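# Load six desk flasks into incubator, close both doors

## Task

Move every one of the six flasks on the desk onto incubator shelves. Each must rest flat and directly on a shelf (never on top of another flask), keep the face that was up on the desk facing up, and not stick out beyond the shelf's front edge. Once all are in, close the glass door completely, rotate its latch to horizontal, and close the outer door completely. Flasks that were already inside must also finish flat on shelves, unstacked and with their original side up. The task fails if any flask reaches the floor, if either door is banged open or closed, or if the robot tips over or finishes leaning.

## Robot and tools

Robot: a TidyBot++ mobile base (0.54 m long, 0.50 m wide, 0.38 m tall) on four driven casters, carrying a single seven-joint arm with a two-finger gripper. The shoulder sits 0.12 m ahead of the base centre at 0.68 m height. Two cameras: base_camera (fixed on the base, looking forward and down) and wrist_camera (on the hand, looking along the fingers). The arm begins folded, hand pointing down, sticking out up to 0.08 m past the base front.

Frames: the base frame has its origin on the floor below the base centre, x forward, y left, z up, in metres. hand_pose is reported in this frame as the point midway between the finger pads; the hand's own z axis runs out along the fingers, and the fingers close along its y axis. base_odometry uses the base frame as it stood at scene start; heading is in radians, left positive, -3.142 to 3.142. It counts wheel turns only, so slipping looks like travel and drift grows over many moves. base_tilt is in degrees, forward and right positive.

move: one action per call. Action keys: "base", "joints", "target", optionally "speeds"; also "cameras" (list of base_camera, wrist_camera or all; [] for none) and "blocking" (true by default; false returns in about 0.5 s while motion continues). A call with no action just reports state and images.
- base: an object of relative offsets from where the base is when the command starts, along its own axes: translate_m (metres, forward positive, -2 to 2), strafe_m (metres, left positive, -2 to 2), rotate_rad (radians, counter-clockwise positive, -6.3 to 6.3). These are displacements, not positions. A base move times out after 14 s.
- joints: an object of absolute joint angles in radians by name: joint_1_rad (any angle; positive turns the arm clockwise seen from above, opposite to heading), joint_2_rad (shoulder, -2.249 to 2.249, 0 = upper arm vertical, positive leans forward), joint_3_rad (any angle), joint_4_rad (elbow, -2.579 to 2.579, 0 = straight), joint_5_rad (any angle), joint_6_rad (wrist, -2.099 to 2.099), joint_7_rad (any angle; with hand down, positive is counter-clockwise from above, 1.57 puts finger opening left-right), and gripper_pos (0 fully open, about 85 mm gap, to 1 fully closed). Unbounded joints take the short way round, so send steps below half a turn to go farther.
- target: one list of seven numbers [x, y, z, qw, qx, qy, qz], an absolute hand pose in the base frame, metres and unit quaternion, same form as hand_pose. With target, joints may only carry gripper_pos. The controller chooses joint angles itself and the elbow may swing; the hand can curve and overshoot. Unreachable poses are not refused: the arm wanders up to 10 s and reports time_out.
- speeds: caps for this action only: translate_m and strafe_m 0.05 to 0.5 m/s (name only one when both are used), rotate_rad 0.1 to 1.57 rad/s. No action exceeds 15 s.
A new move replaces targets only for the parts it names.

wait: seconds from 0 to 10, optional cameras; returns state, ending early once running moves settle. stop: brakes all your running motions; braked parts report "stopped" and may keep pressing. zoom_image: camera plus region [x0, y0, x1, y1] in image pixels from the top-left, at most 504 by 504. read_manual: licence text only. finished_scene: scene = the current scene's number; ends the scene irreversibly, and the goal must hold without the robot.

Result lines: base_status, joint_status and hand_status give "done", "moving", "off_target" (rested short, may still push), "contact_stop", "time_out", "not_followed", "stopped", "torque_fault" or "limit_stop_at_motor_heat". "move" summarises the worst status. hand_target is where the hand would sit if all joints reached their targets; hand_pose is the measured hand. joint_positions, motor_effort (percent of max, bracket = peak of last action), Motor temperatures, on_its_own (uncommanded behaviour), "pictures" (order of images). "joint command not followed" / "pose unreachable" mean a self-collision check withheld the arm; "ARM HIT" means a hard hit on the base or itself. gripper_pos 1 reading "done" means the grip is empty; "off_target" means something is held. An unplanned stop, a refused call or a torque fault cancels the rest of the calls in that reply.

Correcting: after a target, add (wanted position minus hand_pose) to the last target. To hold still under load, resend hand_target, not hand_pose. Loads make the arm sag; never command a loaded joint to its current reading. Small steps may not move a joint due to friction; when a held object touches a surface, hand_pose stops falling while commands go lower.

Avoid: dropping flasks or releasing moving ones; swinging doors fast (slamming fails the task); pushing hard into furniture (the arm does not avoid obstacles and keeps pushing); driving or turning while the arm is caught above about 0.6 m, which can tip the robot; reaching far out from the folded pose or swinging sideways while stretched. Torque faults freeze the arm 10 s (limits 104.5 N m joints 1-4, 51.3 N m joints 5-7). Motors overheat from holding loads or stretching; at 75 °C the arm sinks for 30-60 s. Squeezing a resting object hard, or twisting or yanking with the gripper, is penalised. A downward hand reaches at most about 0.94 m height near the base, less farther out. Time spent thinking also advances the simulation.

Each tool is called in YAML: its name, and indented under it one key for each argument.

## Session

move:

Scene clock: 0.00 s.
Motor temperatures (°C): [29 29 24 28 38 39 36]
base_odometry: x=+0.000 y=+0.000 heading=+0.000
base_tilt: forward=+0.3 right=-0.1
base_status: not commanded
joint_positions: joint_1_rad=-0.050 joint_2_rad=-0.362 joint_3_rad=+3.130 joint_4_rad=-2.517 joint_5_rad=+0.049 joint_6_rad=-0.826 joint_7_rad=+1.565 gripper_pos=+0.000
joint_status: not commanded
motor_effort: joint_1_rad=+0 joint_2_rad=+0 joint_3_rad=+1 joint_4_rad=+16 joint_5_rad=+1 joint_6_rad=+2 joint_7_rad=+0
hand_pose: x=+0.2822 y=-0.0002 z=+0.5948 quat_wxyz=(+0.019, +0.996, +0.043, +0.081) (m; base frame)
hand_target: x=+0.2822 y=-0.0002 z=+0.5948 quat_wxyz=(+0.019, +0.996, +0.043, +0.081) (m; base frame)
hand_status: not commanded
pictures: base_camera, wrist_camera
camera_calibration:
wrist_camera: T_world_to_cam=[[0.123539, -0.991697, -0.035714, -0.00561479], [-0.971152, -0.113426, -0.209759, 0.461759], [0.203966, 0.0605972, -0.977101, 0.657794], [0, 0, 0, 1]] pos_world=[0.314964, 0.00694685, 0.739389]

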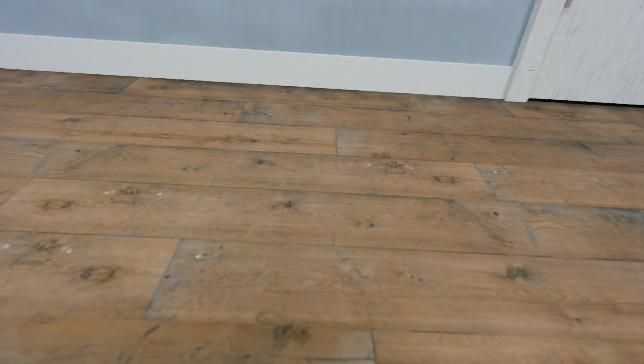

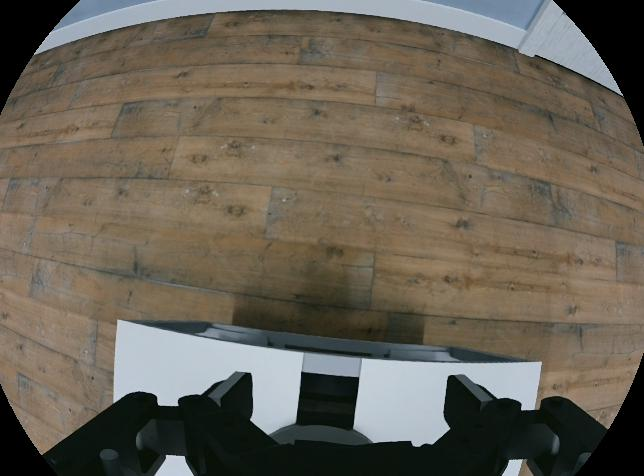

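move:
  joints: {"joint_1_rad": 0.0, "joint_2_rad": -0.075, "joint_3_rad": 3.14, "joint_4_rad": -2.02, "joint_5_rad": 0.07, "joint_6_rad": -0.03, "joint_7_rad": 1.505}

Scene clock: 4.07 s.
Motor temperatures (°C): [29 29 24 28 38 39 36]
move: done
base_odometry: x=+0.000 y=+0.000 heading=+0.000
base_tilt: forward=+0.3 right=-0.2
base_status: not commanded
joint_positions: joint_1_rad=-0.019 joint_2_rad=-0.091 joint_3_rad=+3.130 joint_4_rad=-2.038 joint_5_rad=+0.049 joint_6_rad=-0.088 joint_7_rad=+1.564 gripper_pos=+0.000
joint_status: all done
motor_effort: joint_1_rad=+0(1) joint_2_rad=-16(17) joint_3_rad=-1(1) joint_4_rad=+21(21) joint_5_rad=+0(2) joint_6_rad=+7(8) joint_7_rad=+0(1)
hand_pose: x=+0.6511 y=+0.0167 z=+0.8458 quat_wxyz=(+0.005, +0.850, +0.030, +0.525) (m; base frame)
hand_target: x=+0.6663 y=+0.0016 z=+0.8640 quat_wxyz=(+0.002, +0.835, +0.002, +0.551) (m; base frame)
hand_status: not commanded
pictures: base_camera, wrist_camera
camera_calibration:
wrist_camera: T_world_to_cam=[[0.134734, -0.990487, 0.0279705, -0.0865925], [-0.397153, -0.0798423, -0.914273, 1.09612], [0.907809, 0.112075, -0.404132, -0.117018], [0, 0, 0, 1]] pos_world=[0.553224, 0.0148629, 0.957285]

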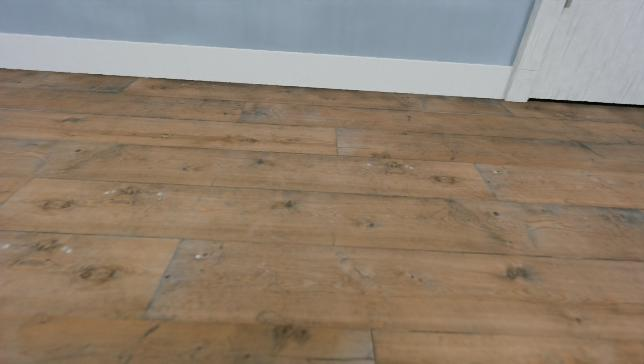

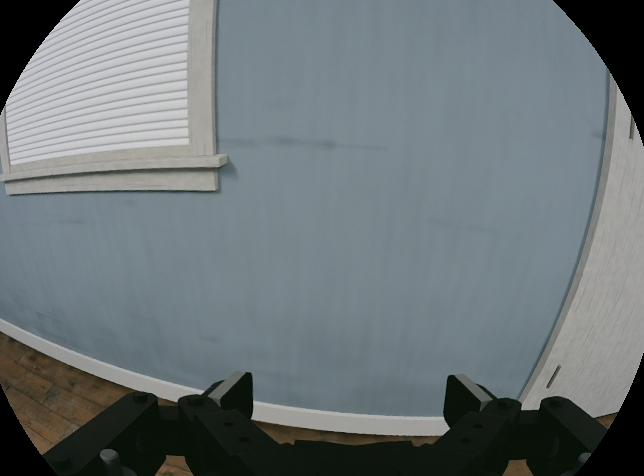

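move:
  joints: {"joint_1_rad": 0.0, "joint_2_rad": -0.36, "joint_3_rad": 3.14, "joint_4_rad": -2.51, "joint_5_rad": 0.07, "joint_6_rad": 0.75, "joint_7_rad": 1.52}
  cameras: []

move:
  base: {"rotate_rad": 1.2}
  cameras: ["wrist_camera"]

move:
  base: {"rotate_rad": 1.2}
  cameras: ["wrist_camera"]

move:
  base: {"rotate_rad": 1.2}
  cameras: ["wrist_camera"]

move:
  base: {"rotate_rad": 1.2}
  cameras: ["wrist_camera"]

Scene clock: 11.43 s.
Motor temperatures (°C): [29 29 24 28 38 39 36]
move: done
base_odometry: x=+0.000 y=+0.000 heading=+0.000
base_tilt: forward=+0.3 right=-0.1
base_status: not commanded
joint_positions: joint_1_rad=-0.019 joint_2_rad=-0.340 joint_3_rad=+3.130 joint_4_rad=-2.498 joint_5_rad=+0.049 joint_6_rad=+0.692 joint_7_rad=+1.564 gripper_pos=+0.000
joint_status: all done
motor_effort: joint_1_rad=+0(1) joint_2_rad=-6(17) joint_3_rad=+1(1) joint_4_rad=+19(21) joint_5_rad=+0(2) joint_6_rad=+8(9) joint_7_rad=+0(1)
hand_pose: x=+0.5492 y=+0.0251 z=+0.9362 quat_wxyz=(-0.009, +0.669, +0.034, +0.743) (m; base frame)
hand_target: x=+0.5403 y=+0.0170 z=+0.9560 quat_wxyz=(-0.016, +0.644, +0.019, +0.764) (m; base frame)
hand_status: not commanded
pictures: none
No camera images: "cameras" was empty.

Scene clock: 13.47 s.
Motor temperatures (°C): [29 29 24 28 38 39 36]
move: done
base_odometry: x=+0.000 y=+0.000 heading=+1.200
base_tilt: forward=+0.2 right=-0.1
base_status: done
joint_positions: joint_1_rad=-0.014 joint_2_rad=-0.340 joint_3_rad=+3.130 joint_4_rad=-2.498 joint_5_rad=+0.049 joint_6_rad=+0.694 joint_7_rad=+1.564 gripper_pos=+0.000
joint_status: not commanded
motor_effort: joint_1_rad=+0(1) joint_2_rad=-6(7) joint_3_rad=+0(2) joint_4_rad=+19(20) joint_5_rad=+0(1) joint_6_rad=+8(9) joint_7_rad=+0(1)
hand_pose: x=+0.5493 y=+0.0228 z=+0.9369 quat_wxyz=(-0.007, +0.668, +0.032, +0.743) (m; base frame)
hand_target: x=+0.5403 y=+0.0170 z=+0.9560 quat_wxyz=(-0.016, +0.644, +0.019, +0.764) (m; base frame)
hand_status: not commanded
pictures: wrist_camera
camera_calibration:
wrist_camera: T_world_to_cam=[[0.133647, -0.988162, 0.0753245, -0.113332], [0.160709, -0.0533902, -0.985557, 0.899272], [0.977911, 0.143822, 0.151671, -0.548337], [0, 0, 0, 1]] pos_world=[0.40685, 0.0148856, 0.977987]

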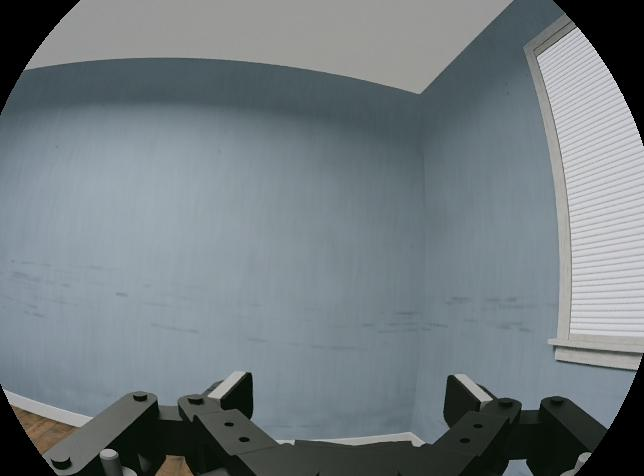

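Scene clock: 15.50 s.
Motor temperatures (°C): [29 29 24 28 38 39 36]
move: done
base_odometry: x=+0.000 y=+0.000 heading=+2.399
base_tilt: forward=+0.2 right=-0.1
base_status: done
joint_positions: joint_1_rad=-0.012 joint_2_rad=-0.340 joint_3_rad=+3.130 joint_4_rad=-2.498 joint_5_rad=+0.049 joint_6_rad=+0.694 joint_7_rad=+1.564 gripper_pos=+0.000
joint_status: not commanded
motor_effort: joint_1_rad=+0(2) joint_2_rad=-5(7) joint_3_rad=+0(2) joint_4_rad=+20(20) joint_5_rad=+0(1) joint_6_rad=+8(9) joint_7_rad=+0(0)
hand_pose: x=+0.5493 y=+0.0217 z=+0.9370 quat_wxyz=(-0.006, +0.668, +0.031, +0.743) (m; base frame)
hand_target: x=+0.5403 y=+0.0170 z=+0.9560 quat_wxyz=(-0.016, +0.644, +0.019, +0.764) (m; base frame)
hand_status: not commanded
pictures: wrist_camera
camera_calibration:
wrist_camera: T_world_to_cam=[[0.131215, -0.988493, 0.0752677, -0.113085], [0.160866, -0.0536873, -0.985515, 0.899114], [0.978215, 0.141422, 0.15197, -0.548688], [0, 0, 0, 1]] pos_world=[0.406936, 0.014084, 0.977986]

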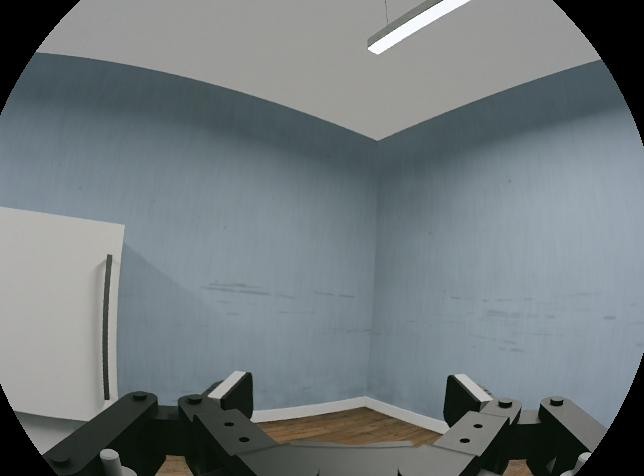

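Scene clock: 17.53 s.
Motor temperatures (°C): [29 29 24 28 38 39 36]
move: done
base_odometry: x=+0.000 y=+0.000 heading=-2.685
base_tilt: forward=+0.3 right=-0.1
base_status: done
joint_positions: joint_1_rad=-0.011 joint_2_rad=-0.340 joint_3_rad=+3.131 joint_4_rad=-2.498 joint_5_rad=+0.049 joint_6_rad=+0.694 joint_7_rad=+1.564 gripper_pos=+0.000
joint_status: not commanded
motor_effort: joint_1_rad=+0(1) joint_2_rad=-6(7) joint_3_rad=+0(3) joint_4_rad=+20(21) joint_5_rad=+0(1) joint_6_rad=+8(9) joint_7_rad=+0(0)
hand_pose: x=+0.5493 y=+0.0210 z=+0.9371 quat_wxyz=(-0.006, +0.668, +0.030, +0.744) (m; base frame)
hand_target: x=+0.5403 y=+0.0170 z=+0.9560 quat_wxyz=(-0.016, +0.644, +0.019, +0.764) (m; base frame)
hand_status: not commanded
pictures: wrist_camera
camera_calibration:
wrist_camera: T_world_to_cam=[[0.129807, -0.988686, 0.0751657, -0.112805], [0.161081, -0.0537729, -0.985475, 0.898968], [0.978368, 0.140029, 0.152278, -0.548967], [0, 0, 0, 1]] pos_world=[0.406928, 0.0136832, 0.977986]

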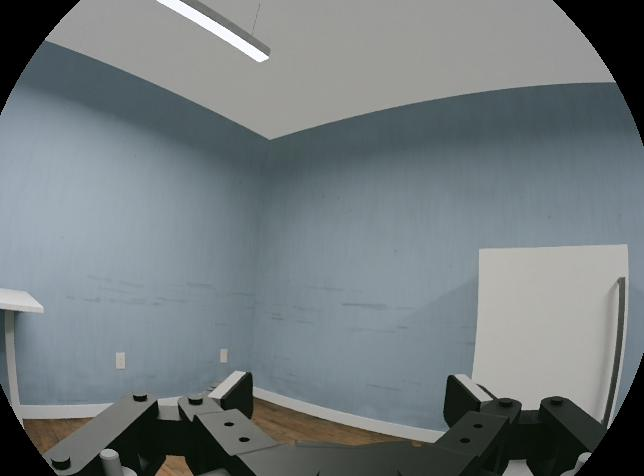

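Scene clock: 19.57 s.
Motor temperatures (°C): [29 29 24 28 38 39 36]
move: done
base_odometry: x=+0.000 y=+0.000 heading=-1.485
base_tilt: forward=+0.2 right=-0.1
base_status: done
joint_positions: joint_1_rad=-0.010 joint_2_rad=-0.340 joint_3_rad=+3.131 joint_4_rad=-2.498 joint_5_rad=+0.049 joint_6_rad=+0.695 joint_7_rad=+1.564 gripper_pos=+0.000
joint_status: not commanded
motor_effort: joint_1_rad=+0(1) joint_2_rad=-6(7) joint_3_rad=+0(2) joint_4_rad=+20(21) joint_5_rad=+0(1) joint_6_rad=+8(9) joint_7_rad=+0(1)
hand_pose: x=+0.5494 y=+0.0206 z=+0.9371 quat_wxyz=(-0.005, +0.668, +0.030, +0.744) (m; base frame)
hand_target: x=+0.5403 y=+0.0170 z=+0.9560 quat_wxyz=(-0.016, +0.644, +0.019, +0.764) (m; base frame)
hand_status: not commanded
pictures: wrist_camera
camera_calibration:
wrist_camera: T_world_to_cam=[[0.128818, -0.988826, 0.0750222, -0.112564], [0.16111, -0.0537792, -0.98547, 0.899034], [0.978494, 0.139033, 0.152382, -0.549074], [0, 0, 0, 1]] pos_world=[0.406922, 0.0133826, 0.978085]

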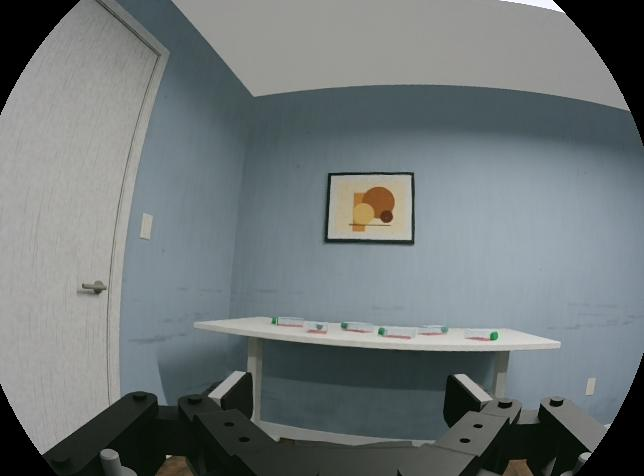

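zoom_image:
  camera: "wrist_camera"
  region: [180, 280, 380, 380]

zoom_image:
  camera: "wrist_camera"
  region: [370, 280, 570, 380]

Scaled by 2.520.

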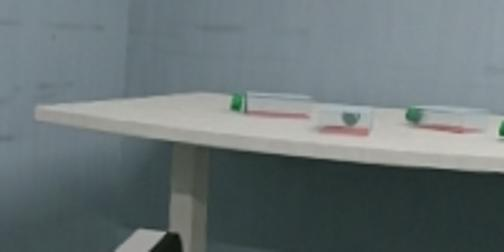

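Scaled by 2.520.

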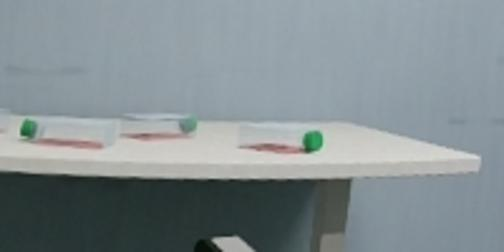

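move:
  base: {"translate_m": 0.606, "strafe_m": 0.048, "rotate_rad": -0.086}
  joints: {"joint_1_rad": 0.0, "joint_6_rad": 0.35}

Scene clock: 46.47 s.
Motor temperatures (°C): [29 29 24 28 38 39 36]
move: done
base_odometry: x=+0.100 y=-0.600 heading=-1.572
base_tilt: forward=+0.2 right=-0.2
base_status: done
joint_positions: joint_1_rad=-0.008 joint_2_rad=-0.351 joint_3_rad=+3.133 joint_4_rad=-2.514 joint_5_rad=+0.049 joint_6_rad=+0.378 joint_7_rad=+1.564 gripper_pos=+0.000
joint_status: all done
motor_effort: joint_1_rad=+0(2) joint_2_rad=-6(8) joint_3_rad=+0(2) joint_4_rad=+20(22) joint_5_rad=+0(1) joint_6_rad=+8(10) joint_7_rad=+0(1)
hand_pose: x=+0.5389 y=+0.0142 z=+0.8349 quat_wxyz=(+0.001, +0.778, +0.028, +0.627) (m; base frame)
hand_target: x=+0.5368 y=+0.0095 z=+0.8325 quat_wxyz=(-0.005, +0.783, +0.014, +0.621) (m; base frame)
hand_status: not commanded
pictures: base_camera, wrist_camera
camera_calibration:
wrist_camera: T_world_to_cam=[[0.130914, -0.990283, 0.0469251, -0.0874702], [-0.158677, -0.067652, -0.98501, 0.971714], [0.978613, 0.121505, -0.165991, -0.256378], [0, 0, 0, 1]] pos_world=[0.416534, 0.0102695, 0.918696]

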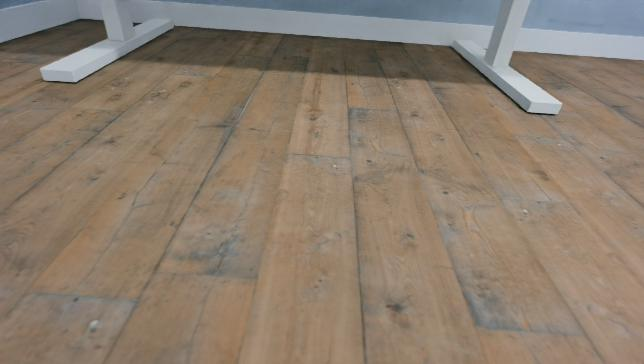

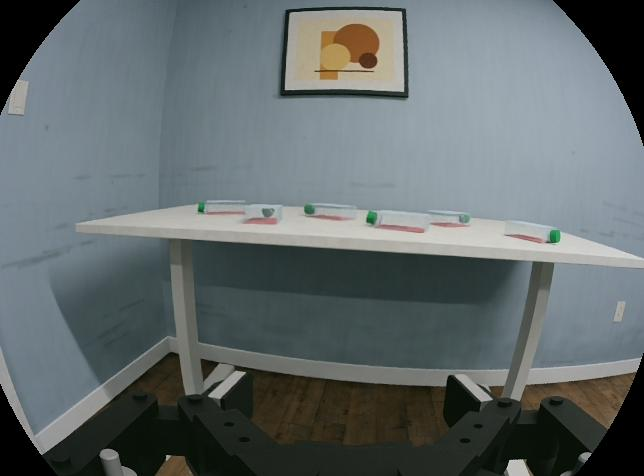

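move:
  joints: {"joint_1_rad": 0.0, "joint_2_rad": -0.36, "joint_4_rad": -2.0, "joint_6_rad": -0.4}
  cameras: []

move:
  base: {"translate_m": 0.35}
  cameras: ["wrist_camera"]

zoom_image:
  camera: "wrist_camera"
  region: [0, 100, 330, 380]

zoom_image:
  camera: "wrist_camera"
  region: [320, 100, 644, 380]

Scene clock: 53.07 s.
Motor temperatures (°C): [29 29 24 28 38 39 36]
move: done
base_odometry: x=+0.100 y=-0.600 heading=-1.572
base_tilt: forward=+0.2 right=-0.2
base_status: not commanded
joint_positions: joint_1_rad=-0.008 joint_2_rad=-0.351 joint_3_rad=+3.133 joint_4_rad=-2.020 joint_5_rad=+0.049 joint_6_rad=-0.343 joint_7_rad=+1.564 gripper_pos=+0.000
joint_status: all done
motor_effort: joint_1_rad=+0(1) joint_2_rad=-8(8) joint_3_rad=+1(1) joint_4_rad=+22(23) joint_5_rad=+0(1) joint_6_rad=+8(10) joint_7_rad=+0(0)
hand_pose: x=+0.5685 y=+0.0042 z=+0.9132 quat_wxyz=(+0.014, +0.844, +0.020, +0.535) (m; base frame)
hand_target: x=+0.5621 y=-0.0063 z=+0.9134 quat_wxyz=(+0.015, +0.852, -0.001, +0.524) (m; base frame)
hand_status: not commanded
pictures: none
No camera images: "cameras" was empty.

Scene clock: 55.13 s.
Motor temperatures (°C): [29 29 24 28 38 39 36]
move: done
base_odometry: x=+0.099 y=-0.950 heading=-1.571
base_tilt: forward=+0.3 right=-0.1
base_status: done
joint_positions: joint_1_rad=-0.008 joint_2_rad=-0.351 joint_3_rad=+3.133 joint_4_rad=-2.019 joint_5_rad=+0.049 joint_6_rad=-0.347 joint_7_rad=+1.564 gripper_pos=+0.000
joint_status: not commanded
motor_effort: joint_1_rad=+0(1) joint_2_rad=-8(11) joint_3_rad=+0(1) joint_4_rad=+22(23) joint_5_rad=+1(1) joint_6_rad=+8(8) joint_7_rad=+0(1)
hand_pose: x=+0.5683 y=+0.0042 z=+0.9128 quat_wxyz=(+0.014, +0.845, +0.020, +0.534) (m; base frame)
hand_target: x=+0.5621 y=-0.0063 z=+0.9134 quat_wxyz=(+0.015, +0.852, -0.001, +0.524) (m; base frame)
hand_status: not commanded
pictures: wrist_camera
camera_calibration:
wrist_camera: T_world_to_cam=[[0.107225, -0.993621, 0.0349194, -0.0804643], [-0.379934, -0.0734058, -0.922096, 1.12082], [0.918778, 0.0856049, -0.385381, -0.0365784], [0, 0, 0, 1]] pos_world=[0.468072, 0.00545485, 1.02222]

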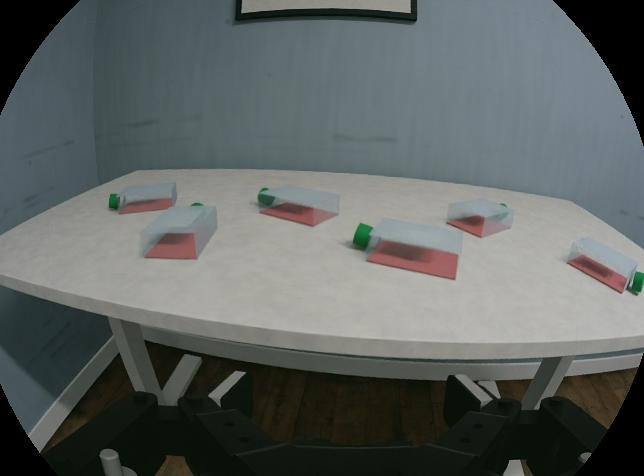

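Scaled by 1.527.

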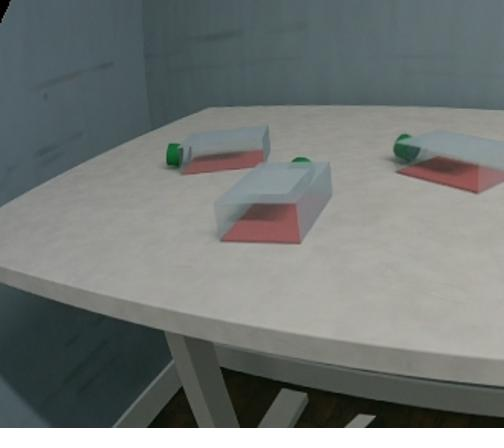

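Scaled by 1.556.

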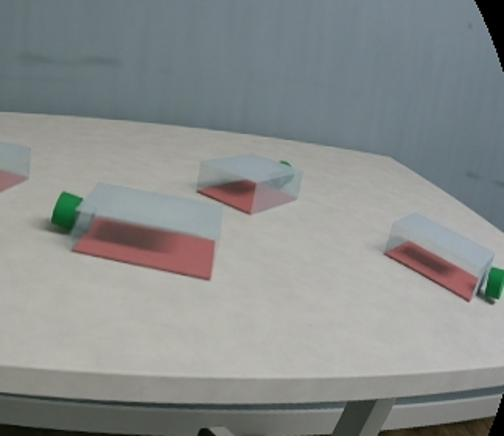

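zoom_image:
  camera: "wrist_camera"
  region: [340, 200, 480, 300]

zoom_image:
  camera: "wrist_camera"
  region: [90, 160, 230, 270]

zoom_image:
  camera: "wrist_camera"
  region: [230, 160, 360, 250]

zoom_image:
  camera: "wrist_camera"
  region: [430, 180, 530, 250]

zoom_image:
  camera: "wrist_camera"
  region: [544, 220, 644, 310]

Scaled by 3.600.

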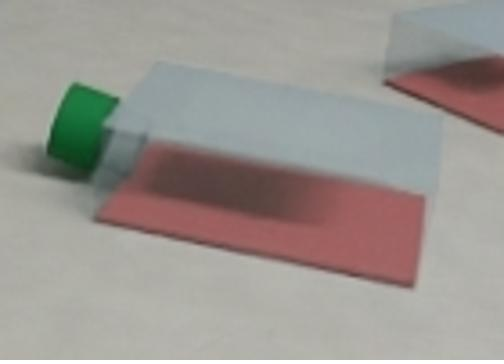

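Scaled by 3.600.

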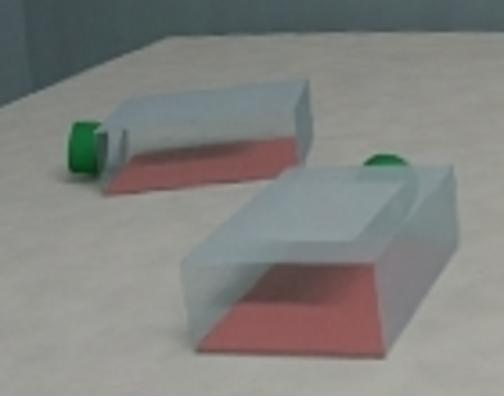

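Scaled by 3.877.

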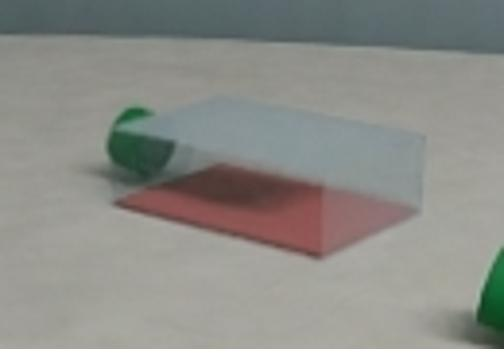

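Scaled by 5.040.

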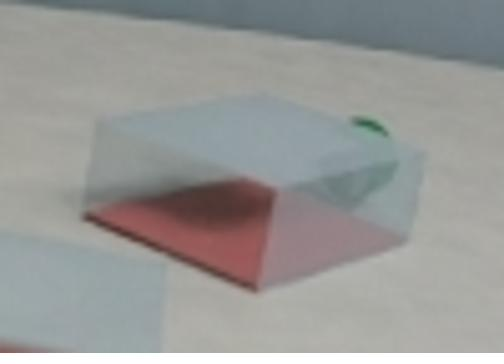

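Scaled by 5.040.

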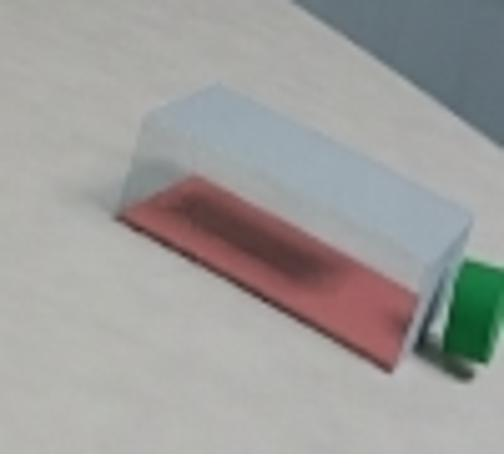

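move:
  base: {"translate_m": -0.95, "strafe_m": -0.6, "rotate_rad": -1.571}
  cameras: ["wrist_camera"]

Scene clock: 157.97 s.
Motor temperatures (°C): [29 29 24 29 37 39 36]
move: done
base_odometry: x=-0.500 y=+0.000 heading=+3.141
base_tilt: forward=+0.3 right=-0.1
base_status: done
joint_positions: joint_1_rad=-0.006 joint_2_rad=-0.353 joint_3_rad=+3.137 joint_4_rad=-2.018 joint_5_rad=+0.049 joint_6_rad=-0.348 joint_7_rad=+1.564 gripper_pos=+0.000
joint_status: not commanded
motor_effort: joint_1_rad=+0(3) joint_2_rad=-8(11) joint_3_rad=+0(4) joint_4_rad=+22(24) joint_5_rad=+1(1) joint_6_rad=+7(8) joint_7_rad=+0(1)
hand_pose: x=+0.5678 y=+0.0010 z=+0.9142 quat_wxyz=(+0.016, +0.845, +0.017, +0.535) (m; base frame)
hand_target: x=+0.5621 y=-0.0063 z=+0.9134 quat_wxyz=(+0.015, +0.852, -0.001, +0.524) (m; base frame)
hand_status: not commanded
pictures: wrist_camera
camera_calibration:
wrist_camera: T_world_to_cam=[[0.100842, -0.99433, 0.0337547, -0.0789332], [-0.378281, -0.0696995, -0.923063, 1.12165], [0.920182, 0.0803146, -0.383165, -0.038121], [0, 0, 0, 1]] pos_world=[0.467336, 0.00275427, 1.02341]

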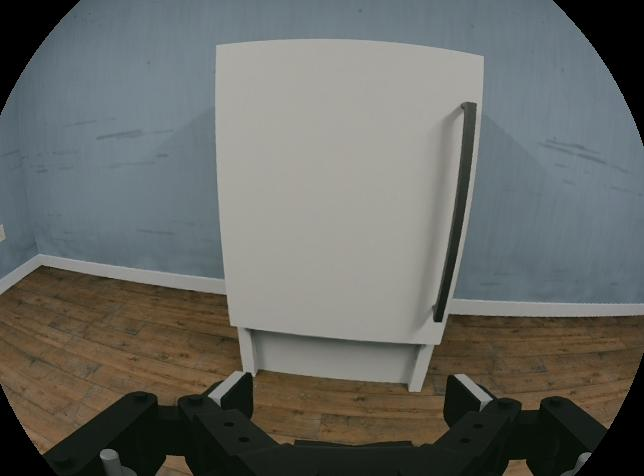

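move:
  base: {"translate_m": 0.18, "strafe_m": 0.18}

Scene clock: 172.47 s.
Motor temperatures (°C): [29 29 24 29 37 39 36]
move: done
base_odometry: x=-0.681 y=-0.179 heading=+3.140
base_tilt: forward=+0.3 right=-0.2
base_status: done
joint_positions: joint_1_rad=-0.005 joint_2_rad=-0.352 joint_3_rad=+3.137 joint_4_rad=-2.017 joint_5_rad=+0.049 joint_6_rad=-0.350 joint_7_rad=+1.564 gripper_pos=+0.000
joint_status: not commanded
motor_effort: joint_1_rad=+0(1) joint_2_rad=-8(12) joint_3_rad=-1(3) joint_4_rad=+22(23) joint_5_rad=+1(1) joint_6_rad=+8(8) joint_7_rad=+0(1)
hand_pose: x=+0.5679 y=+0.0010 z=+0.9136 quat_wxyz=(+0.016, +0.845, +0.017, +0.534) (m; base frame)
hand_target: x=+0.5621 y=-0.0063 z=+0.9134 quat_wxyz=(+0.015, +0.852, -0.001, +0.524) (m; base frame)
hand_status: not commanded
pictures: base_camera, wrist_camera
camera_calibration:
wrist_camera: T_world_to_cam=[[0.100833, -0.994337, 0.0335795, -0.0787665], [-0.380315, -0.069711, -0.922226, 1.12149], [0.919344, 0.0802201, -0.38519, -0.0360857], [0, 0, 0, 1]] pos_world=[0.467635, 0.00275425, 1.02301]

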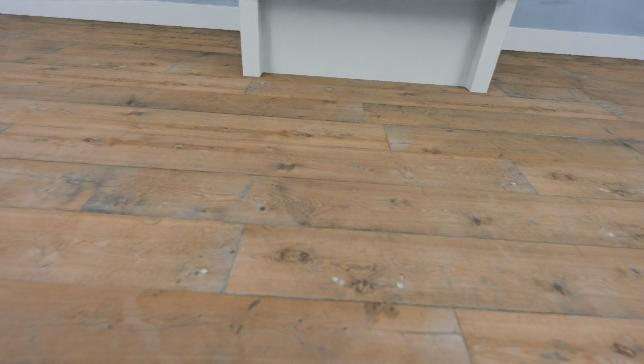

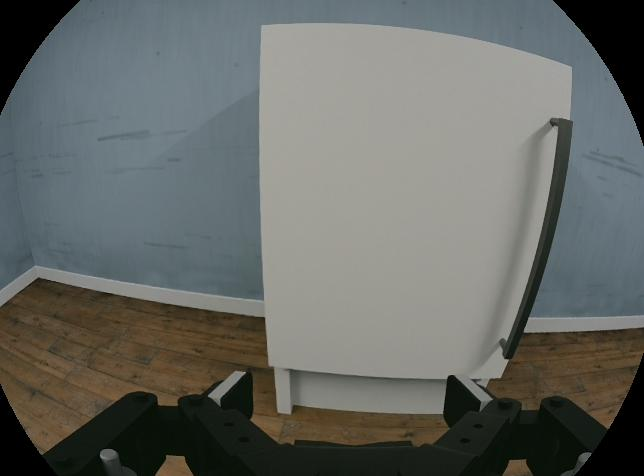

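move:
  base: {"translate_m": 0.34, "strafe_m": -0.479}
  joints: {"joint_1_rad": 0.0, "joint_2_rad": -0.08, "joint_3_rad": 3.14, "joint_4_rad": -2.04, "joint_5_rad": 0.05, "joint_6_rad": -0.03, "joint_7_rad": 1.565}
  cameras: ["wrist_camera"]

Scene clock: 205.23 s.
Motor temperatures (°C): [29 29 24 29 37 39 36]
move: done
base_odometry: x=-1.020 y=+0.300 heading=+3.141
base_tilt: forward=+0.3 right=-0.1
base_status: done
joint_positions: joint_1_rad=-0.004 joint_2_rad=-0.087 joint_3_rad=+3.138 joint_4_rad=-2.033 joint_5_rad=+0.049 joint_6_rad=-0.086 joint_7_rad=+1.564 gripper_pos=+0.000
joint_status: all done
motor_effort: joint_1_rad=+0(2) joint_2_rad=-16(18) joint_3_rad=-1(3) joint_4_rad=+21(23) joint_5_rad=+0(2) joint_6_rad=+7(8) joint_7_rad=+0(1)
hand_pose: x=+0.6537 y=+0.0042 z=+0.8470 quat_wxyz=(+0.011, +0.850, +0.020, +0.527) (m; base frame)
hand_target: x=+0.6605 y=+0.0018 z=+0.8552 quat_wxyz=(+0.012, +0.839, +0.019, +0.544) (m; base frame)
hand_status: not commanded
pictures: wrist_camera
camera_calibration:
wrist_camera: T_world_to_cam=[[0.111435, -0.99339, 0.0275567, -0.0838774], [-0.395989, -0.0698193, -0.915597, 1.09759], [0.911469, 0.0911171, -0.401152, -0.12234], [0, 0, 0, 1]] pos_world=[0.555488, 0.00445715, 0.958181]

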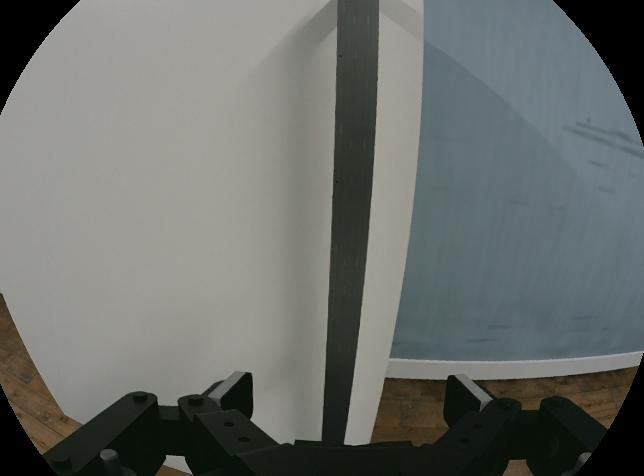

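move:
  base: {"translate_m": 0.10}
  speeds: {"translate_m": 0.15}
  cameras: ["wrist_camera"]

Scene clock: 209.87 s.
Motor temperatures (°C): [29 29 24 29 37 39 36]
move: done
base_odometry: x=-1.120 y=+0.300 heading=+3.141
base_tilt: forward=+0.2 right=-0.2
base_status: done
joint_positions: joint_1_rad=-0.004 joint_2_rad=-0.082 joint_3_rad=+3.138 joint_4_rad=-2.034 joint_5_rad=+0.049 joint_6_rad=-0.083 joint_7_rad=+1.564 gripper_pos=+0.000
joint_status: not commanded
motor_effort: joint_1_rad=+0(1) joint_2_rad=-16(19) joint_3_rad=-1(1) joint_4_rad=+21(22) joint_5_rad=+1(1) joint_6_rad=+7(8) joint_7_rad=+0(1)
hand_pose: x=+0.6546 y=+0.0042 z=+0.8451 quat_wxyz=(+0.011, +0.850, +0.020, +0.526) (m; base frame)
hand_target: x=+0.6605 y=+0.0018 z=+0.8552 quat_wxyz=(+0.012, +0.839, +0.019, +0.544) (m; base frame)
hand_status: not commanded
pictures: wrist_camera
camera_calibration:
wrist_camera: T_world_to_cam=[[0.111589, -0.99338, 0.0272603, -0.0837583], [-0.398165, -0.0698269, -0.914652, 1.09686], [0.910501, 0.0912113, -0.403321, -0.121372], [0, 0, 0, 1]] pos_world=[0.556588, 0.00445718, 0.956581]

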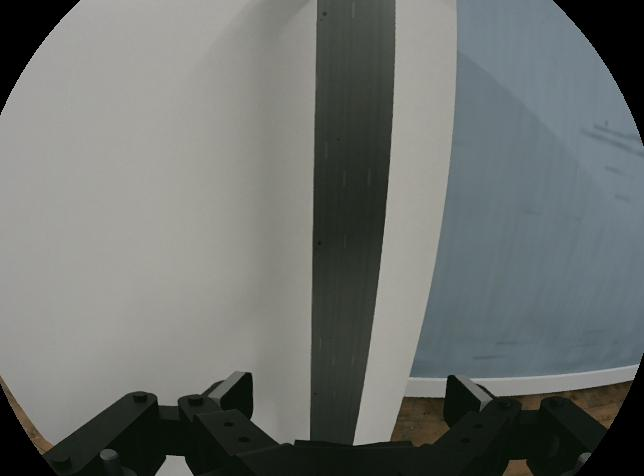

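move:
  base: {"translate_m": 0.018, "strafe_m": 0.003}
  speeds: {"translate_m": 0.1}
  cameras: []

move:
  joints: {"gripper_pos": 0.72}
  cameras: ["wrist_camera"]

Scene clock: 214.10 s.
Motor temperatures (°C): [29 29 24 29 37 39 36]
move: done
base_odometry: x=-1.138 y=+0.298 heading=+3.140
base_tilt: forward=+0.3 right=-0.1
base_status: done
joint_positions: joint_1_rad=-0.004 joint_2_rad=-0.076 joint_3_rad=+3.138 joint_4_rad=-2.034 joint_5_rad=+0.049 joint_6_rad=-0.082 joint_7_rad=+1.564 gripper_pos=+0.000
joint_status: not commanded
motor_effort: joint_1_rad=+0(1) joint_2_rad=-16(19) joint_3_rad=+0(1) joint_4_rad=+21(22) joint_5_rad=+0(1) joint_6_rad=+8(8) joint_7_rad=+0(0)
hand_pose: x=+0.6558 y=+0.0042 z=+0.8420 quat_wxyz=(+0.011, +0.852, +0.020, +0.523) (m; base frame)
hand_target: x=+0.6605 y=+0.0018 z=+0.8552 quat_wxyz=(+0.012, +0.839, +0.019, +0.544) (m; base frame)
hand_status: not commanded
pictures: none
No camera images: "cameras" was empty.

Scene clock: 215.03 s.
Motor temperatures (°C): [29 29 24 29 37 39 36]
move: done
base_odometry: x=-1.138 y=+0.298 heading=+3.140
base_tilt: forward=+0.2 right=-0.2
base_status: not commanded
joint_positions: joint_1_rad=-0.007 joint_2_rad=-0.076 joint_3_rad=+3.135 joint_4_rad=-2.034 joint_5_rad=+0.049 joint_6_rad=-0.082 joint_7_rad=+1.564 gripper_pos=+0.717
joint_status: all done
motor_effort: joint_1_rad=-2(5) joint_2_rad=-16(17) joint_3_rad=-2(5) joint_4_rad=+21(22) joint_5_rad=+1(2) joint_6_rad=+8(8) joint_7_rad=+1(1)
hand_pose: x=+0.6557 y=+0.0074 z=+0.8420 quat_wxyz=(+0.009, +0.852, +0.023, +0.523) (m; base frame)
hand_target: x=+0.6605 y=+0.0018 z=+0.8552 quat_wxyz=(+0.012, +0.839, +0.019, +0.544) (m; base frame)
hand_status: not commanded
pictures: wrist_camera
camera_calibration:
wrist_camera: T_world_to_cam=[[0.11761, -0.992694, 0.0269442, -0.084347], [-0.402231, -0.0724265, -0.912669, 1.09562], [0.907953, 0.0965007, -0.407811, -0.118517], [0, 0, 0, 1]] pos_world=[0.558221, 0.00705831, 0.953881]

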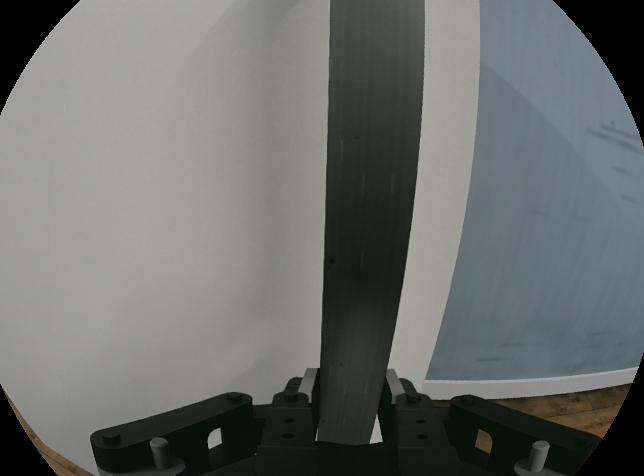

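move:
  joints: {"gripper_pos": 0.8}
  cameras: []

move:
  base: {"translate_m": -0.161, "strafe_m": 0.253, "rotate_rad": -0.3}
  speeds: {"translate_m": 0.12, "rotate_rad": 0.115}
  cameras: ["wrist_camera"]

Scene clock: 224.87 s.
Motor temperatures (°C): [29 29 24 29 37 39 36]
move: off_target
base_odometry: x=-1.138 y=+0.298 heading=+3.140
base_tilt: forward=+0.2 right=-0.2
base_status: not commanded
joint_positions: joint_1_rad=-0.006 joint_2_rad=-0.077 joint_3_rad=+3.135 joint_4_rad=-2.035 joint_5_rad=+0.049 joint_6_rad=-0.082 joint_7_rad=+1.564 gripper_pos=+0.748
joint_status: gripper_pos off_target (ended at +0.748, target +0.800)
motor_effort: joint_1_rad=+2(2) joint_2_rad=-16(16) joint_3_rad=+1(2) joint_4_rad=+21(22) joint_5_rad=+5(5) joint_6_rad=+8(9) joint_7_rad=+4(4)
hand_pose: x=+0.6553 y=+0.0070 z=+0.8422 quat_wxyz=(+0.010, +0.852, +0.022, +0.524) (m; base frame)
hand_target: x=+0.6605 y=+0.0018 z=+0.8552 quat_wxyz=(+0.012, +0.839, +0.019, +0.544) (m; base frame)
hand_status: not commanded
pictures: none
No camera images: "cameras" was empty.

Scene clock: 227.97 s.
Motor temperatures (°C): [29 29 24 29 37 39 36]
move: done
base_odometry: x=-0.978 y=+0.044 heading=+2.841
base_tilt: forward=+0.2 right=-0.1
base_status: done
joint_positions: joint_1_rad=-0.012 joint_2_rad=-0.065 joint_3_rad=+3.132 joint_4_rad=-2.045 joint_5_rad=+0.049 joint_6_rad=-0.038 joint_7_rad=+1.564 gripper_pos=+0.752
joint_status: not commanded
motor_effort: joint_1_rad=+3(6) joint_2_rad=-18(29) joint_3_rad=+2(6) joint_4_rad=+20(23) joint_5_rad=+6(7) joint_6_rad=+6(9) joint_7_rad=+6(7)
hand_pose: x=+0.6605 y=+0.0124 z=+0.8421 quat_wxyz=(+0.007, +0.846, +0.026, +0.533) (m; base frame)
hand_target: x=+0.6605 y=+0.0018 z=+0.8552 quat_wxyz=(+0.012, +0.839, +0.019, +0.544) (m; base frame)
hand_status: not commanded
pictures: wrist_camera
camera_calibration:
wrist_camera: T_world_to_cam=[[0.126731, -0.991528, 0.028501, -0.0873173], [-0.381439, -0.0752363, -0.921327, 1.09169], [0.915665, 0.105889, -0.387742, -0.145477], [0, 0, 0, 1]] pos_world=[0.560686, 0.0109612, 0.95188]

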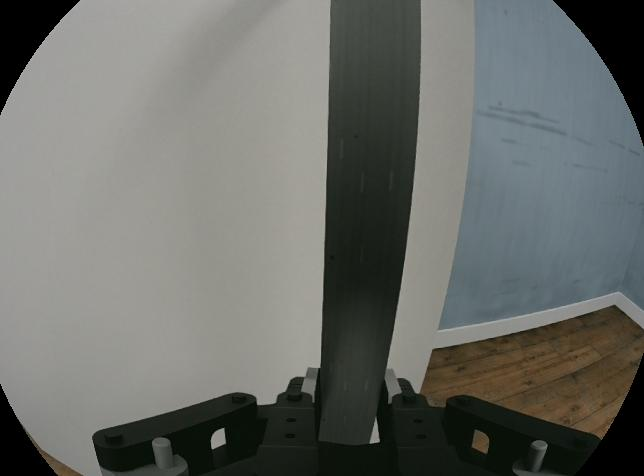

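move:
  base: {"translate_m": -0.161, "strafe_m": 0.255, "rotate_rad": -0.3}
  speeds: {"translate_m": 0.12, "rotate_rad": 0.115}
  cameras: []

move:
  base: {"translate_m": -0.161, "strafe_m": 0.255, "rotate_rad": -0.3}
  speeds: {"translate_m": 0.12, "rotate_rad": 0.115}
  cameras: ["wrist_camera"]

Scene clock: 234.73 s.
Motor temperatures (°C): [29 29 24 29 37 39 36]
move: done
base_odometry: x=-0.899 y=-0.247 heading=+2.541
base_tilt: forward=+0.3 right=-0.2
base_status: done
joint_positions: joint_1_rad=-0.013 joint_2_rad=-0.064 joint_3_rad=+3.130 joint_4_rad=-2.044 joint_5_rad=+0.049 joint_6_rad=-0.038 joint_7_rad=+1.564 gripper_pos=+0.752
joint_status: not commanded
motor_effort: joint_1_rad=+3(7) joint_2_rad=-18(22) joint_3_rad=+2(7) joint_4_rad=+20(23) joint_5_rad=+6(7) joint_6_rad=+7(10) joint_7_rad=+6(6)
hand_pose: x=+0.6610 y=+0.0140 z=+0.8422 quat_wxyz=(+0.006, +0.846, +0.028, +0.533) (m; base frame)
hand_target: x=+0.6605 y=+0.0018 z=+0.8552 quat_wxyz=(+0.012, +0.839, +0.019, +0.544) (m; base frame)
hand_status: not commanded
pictures: none
No camera images: "cameras" was empty.

Scene clock: 237.87 s.
Motor temperatures (°C): [29 29 24 29 37 39 36]
move: done
base_odometry: x=-0.910 y=-0.548 heading=+2.241
base_tilt: forward=+0.3 right=-0.1
base_status: done
joint_positions: joint_1_rad=-0.013 joint_2_rad=-0.064 joint_3_rad=+3.130 joint_4_rad=-2.043 joint_5_rad=+0.049 joint_6_rad=-0.038 joint_7_rad=+1.564 gripper_pos=+0.752
joint_status: not commanded
motor_effort: joint_1_rad=+3(8) joint_2_rad=-18(22) joint_3_rad=+2(8) joint_4_rad=+20(23) joint_5_rad=+6(6) joint_6_rad=+7(9) joint_7_rad=+5(6)
hand_pose: x=+0.6611 y=+0.0140 z=+0.8421 quat_wxyz=(+0.006, +0.846, +0.028, +0.533) (m; base frame)
hand_target: x=+0.6605 y=+0.0018 z=+0.8552 quat_wxyz=(+0.012, +0.839, +0.019, +0.544) (m; base frame)
hand_status: not commanded
pictures: wrist_camera
camera_calibration:
wrist_camera: T_world_to_cam=[[0.129587, -0.991156, 0.0286007, -0.0877954], [-0.381299, -0.0764368, -0.921287, 1.09188], [0.915324, 0.108481, -0.387831, -0.145843], [0, 0, 0, 1]] pos_world=[0.561202, 0.012262, 0.951881]

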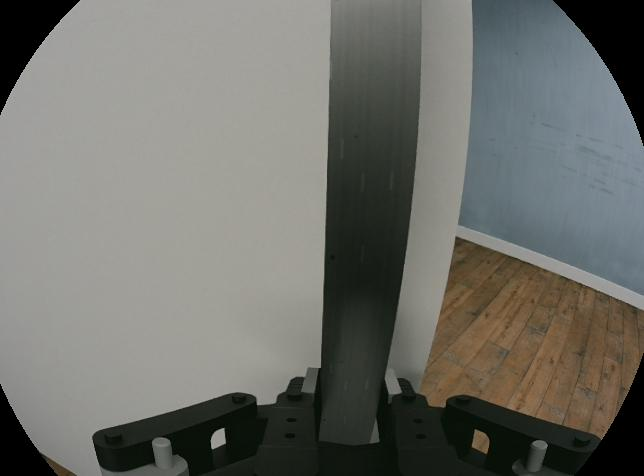

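move:
  base: {"translate_m": -0.161, "strafe_m": 0.255, "rotate_rad": -0.3}
  speeds: {"translate_m": 0.12, "rotate_rad": 0.115}
  cameras: []

move:
  base: {"translate_m": -0.161, "strafe_m": 0.255, "rotate_rad": -0.3}
  speeds: {"translate_m": 0.12, "rotate_rad": 0.115}
  cameras: ["wrist_camera"]

move:
  base: {"translate_m": -0.161, "strafe_m": 0.255, "rotate_rad": -0.3}
  speeds: {"translate_m": 0.12, "rotate_rad": 0.115}
  cameras: ["wrist_camera"]

Scene clock: 243.97 s.
Motor temperatures (°C): [29 29 24 29 37 39 36]
move: done
base_odometry: x=-1.010 y=-0.833 heading=+1.941
base_tilt: forward=+0.3 right=-0.2
base_status: done
joint_positions: joint_1_rad=-0.011 joint_2_rad=-0.064 joint_3_rad=+3.132 joint_4_rad=-2.044 joint_5_rad=+0.049 joint_6_rad=-0.038 joint_7_rad=+1.564 gripper_pos=+0.752
joint_status: not commanded
motor_effort: joint_1_rad=+3(8) joint_2_rad=-18(22) joint_3_rad=+2(6) joint_4_rad=+21(23) joint_5_rad=+6(6) joint_6_rad=+7(9) joint_7_rad=+6(6)
hand_pose: x=+0.6611 y=+0.0123 z=+0.8421 quat_wxyz=(+0.007, +0.846, +0.026, +0.533) (m; base frame)
hand_target: x=+0.6605 y=+0.0018 z=+0.8552 quat_wxyz=(+0.012, +0.839, +0.019, +0.544) (m; base frame)
hand_status: not commanded
pictures: none
No camera images: "cameras" was empty.

Scene clock: 247.07 s.
Motor temperatures (°C): [29 29 24 29 37 39 36]
move: done
base_odometry: x=-1.190 y=-1.075 heading=+1.642
base_tilt: forward=+0.3 right=-0.1
base_status: done
joint_positions: joint_1_rad=-0.008 joint_2_rad=-0.065 joint_3_rad=+3.135 joint_4_rad=-2.045 joint_5_rad=+0.049 joint_6_rad=-0.038 joint_7_rad=+1.564 gripper_pos=+0.752
joint_status: not commanded
motor_effort: joint_1_rad=+3(8) joint_2_rad=-18(22) joint_3_rad=+1(6) joint_4_rad=+22(24) joint_5_rad=+6(6) joint_6_rad=+8(10) joint_7_rad=+5(6)
hand_pose: x=+0.6606 y=+0.0087 z=+0.8421 quat_wxyz=(+0.008, +0.846, +0.024, +0.533) (m; base frame)
hand_target: x=+0.6605 y=+0.0018 z=+0.8552 quat_wxyz=(+0.012, +0.839, +0.019, +0.544) (m; base frame)
hand_status: not commanded
pictures: wrist_camera
camera_calibration:
wrist_camera: T_world_to_cam=[[0.119939, -0.992378, 0.0282955, -0.0862902], [-0.381952, -0.0724326, -0.921339, 1.09176], [0.916366, 0.0996967, -0.387728, -0.145571], [0, 0, 0, 1]] pos_world=[0.560746, 0.00795941, 0.951879]

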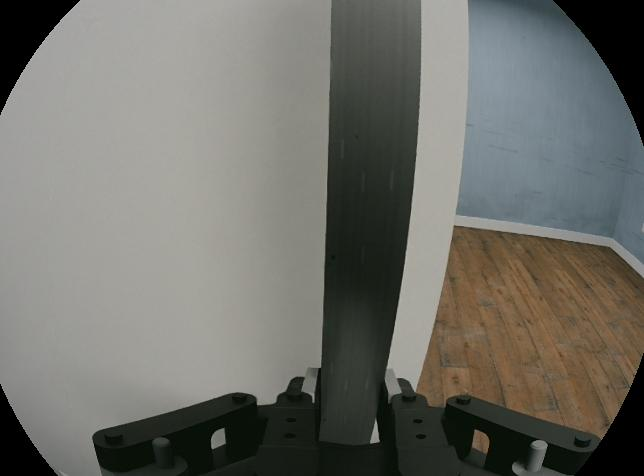

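Scene clock: 250.17 s.
Motor temperatures (°C): [29 29 24 29 37 39 36]
move: done
base_odometry: x=-1.433 y=-1.254 heading=+1.342
base_tilt: forward=+0.3 right=-0.2
base_status: done
joint_positions: joint_1_rad=-0.003 joint_2_rad=-0.066 joint_3_rad=+3.139 joint_4_rad=-2.046 joint_5_rad=+0.049 joint_6_rad=-0.038 joint_7_rad=+1.564 gripper_pos=+0.752
joint_status: not commanded
motor_effort: joint_1_rad=+2(6) joint_2_rad=-18(23) joint_3_rad=+2(5) joint_4_rad=+22(24) joint_5_rad=+6(6) joint_6_rad=+8(10) joint_7_rad=+5(5)
hand_pose: x=+0.6603 y=+0.0041 z=+0.8421 quat_wxyz=(+0.010, +0.846, +0.020, +0.533) (m; base frame)
hand_target: x=+0.6605 y=+0.0018 z=+0.8552 quat_wxyz=(+0.012, +0.839, +0.019, +0.544) (m; base frame)
hand_status: not commanded
pictures: wrist_camera
camera_calibration:
wrist_camera: T_world_to_cam=[[0.111723, -0.993344, 0.0280313, -0.0851615], [-0.382493, -0.0690199, -0.921377, 1.09167], [0.917179, 0.0922169, -0.387658, -0.145365], [0, 0, 0, 1]] pos_world=[0.560397, 0.00415766, 0.951877]

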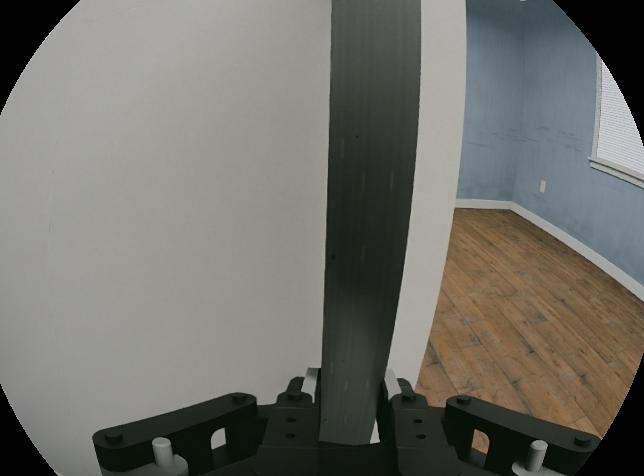

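move:
  base: {"translate_m": -0.137, "strafe_m": 0.214, "rotate_rad": -0.25}
  speeds: {"translate_m": 0.12, "rotate_rad": 0.115}
  cameras: []

move:
  joints: {"gripper_pos": 0.3}
  cameras: ["wrist_camera"]

Scene clock: 255.23 s.
Motor temperatures (°C): [29 29 24 29 37 39 36]
move: done
base_odometry: x=-1.672 y=-1.339 heading=+1.092
base_tilt: forward=+0.2 right=-0.2
base_status: done
joint_positions: joint_1_rad=-0.003 joint_2_rad=-0.081 joint_3_rad=+3.136 joint_4_rad=-2.047 joint_5_rad=+0.049 joint_6_rad=-0.027 joint_7_rad=+1.564 gripper_pos=+0.800
joint_status: not commanded
on_its_own: gripper_pos moved +0.048 to your old target +0.800
motor_effort: joint_1_rad=+0(7) joint_2_rad=-16(42) joint_3_rad=+0(8) joint_4_rad=+20(23) joint_5_rad=+1(6) joint_6_rad=+8(10) joint_7_rad=+0(5)
hand_pose: x=+0.6589 y=+0.0059 z=+0.8528 quat_wxyz=(+0.010, +0.839, +0.021, +0.543) (m; base frame)
hand_target: x=+0.6605 y=+0.0018 z=+0.8552 quat_wxyz=(+0.012, +0.839, +0.019, +0.544) (m; base frame)
hand_status: not commanded
pictures: none
No camera images: "cameras" was empty.

Scene clock: 256.07 s.
Motor temperatures (°C): [29 29 24 29 37 39 36]
move: done
base_odometry: x=-1.672 y=-1.339 heading=+1.092
base_tilt: forward=+0.2 right=-0.1
base_status: not commanded
joint_positions: joint_1_rad=-0.003 joint_2_rad=-0.081 joint_3_rad=+3.136 joint_4_rad=-2.047 joint_5_rad=+0.049 joint_6_rad=-0.027 joint_7_rad=+1.564 gripper_pos=+0.300
joint_status: all done
motor_effort: joint_1_rad=+0(0) joint_2_rad=-16(17) joint_3_rad=+0(1) joint_4_rad=+21(21) joint_5_rad=+0(1) joint_6_rad=+8(8) joint_7_rad=+0(1)
hand_pose: x=+0.6589 y=+0.0059 z=+0.8528 quat_wxyz=(+0.010, +0.839, +0.021, +0.543) (m; base frame)
hand_target: x=+0.6605 y=+0.0018 z=+0.8552 quat_wxyz=(+0.012, +0.839, +0.019, +0.544) (m; base frame)
hand_status: not commanded
pictures: wrist_camera
camera_calibration:
wrist_camera: T_world_to_cam=[[0.114394, -0.992958, 0.0307974, -0.0875868], [-0.358982, -0.0702231, -0.930699, 1.09356], [0.926308, 0.0954108, -0.364487, -0.165967], [0, 0, 0, 1]] pos_world=[0.556325, 0.00565841, 0.959982]

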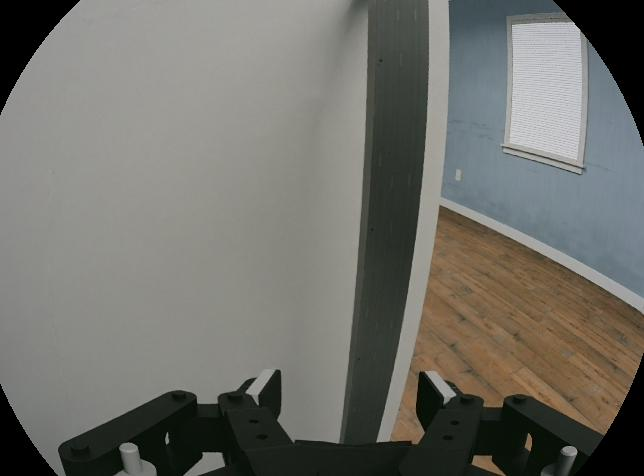

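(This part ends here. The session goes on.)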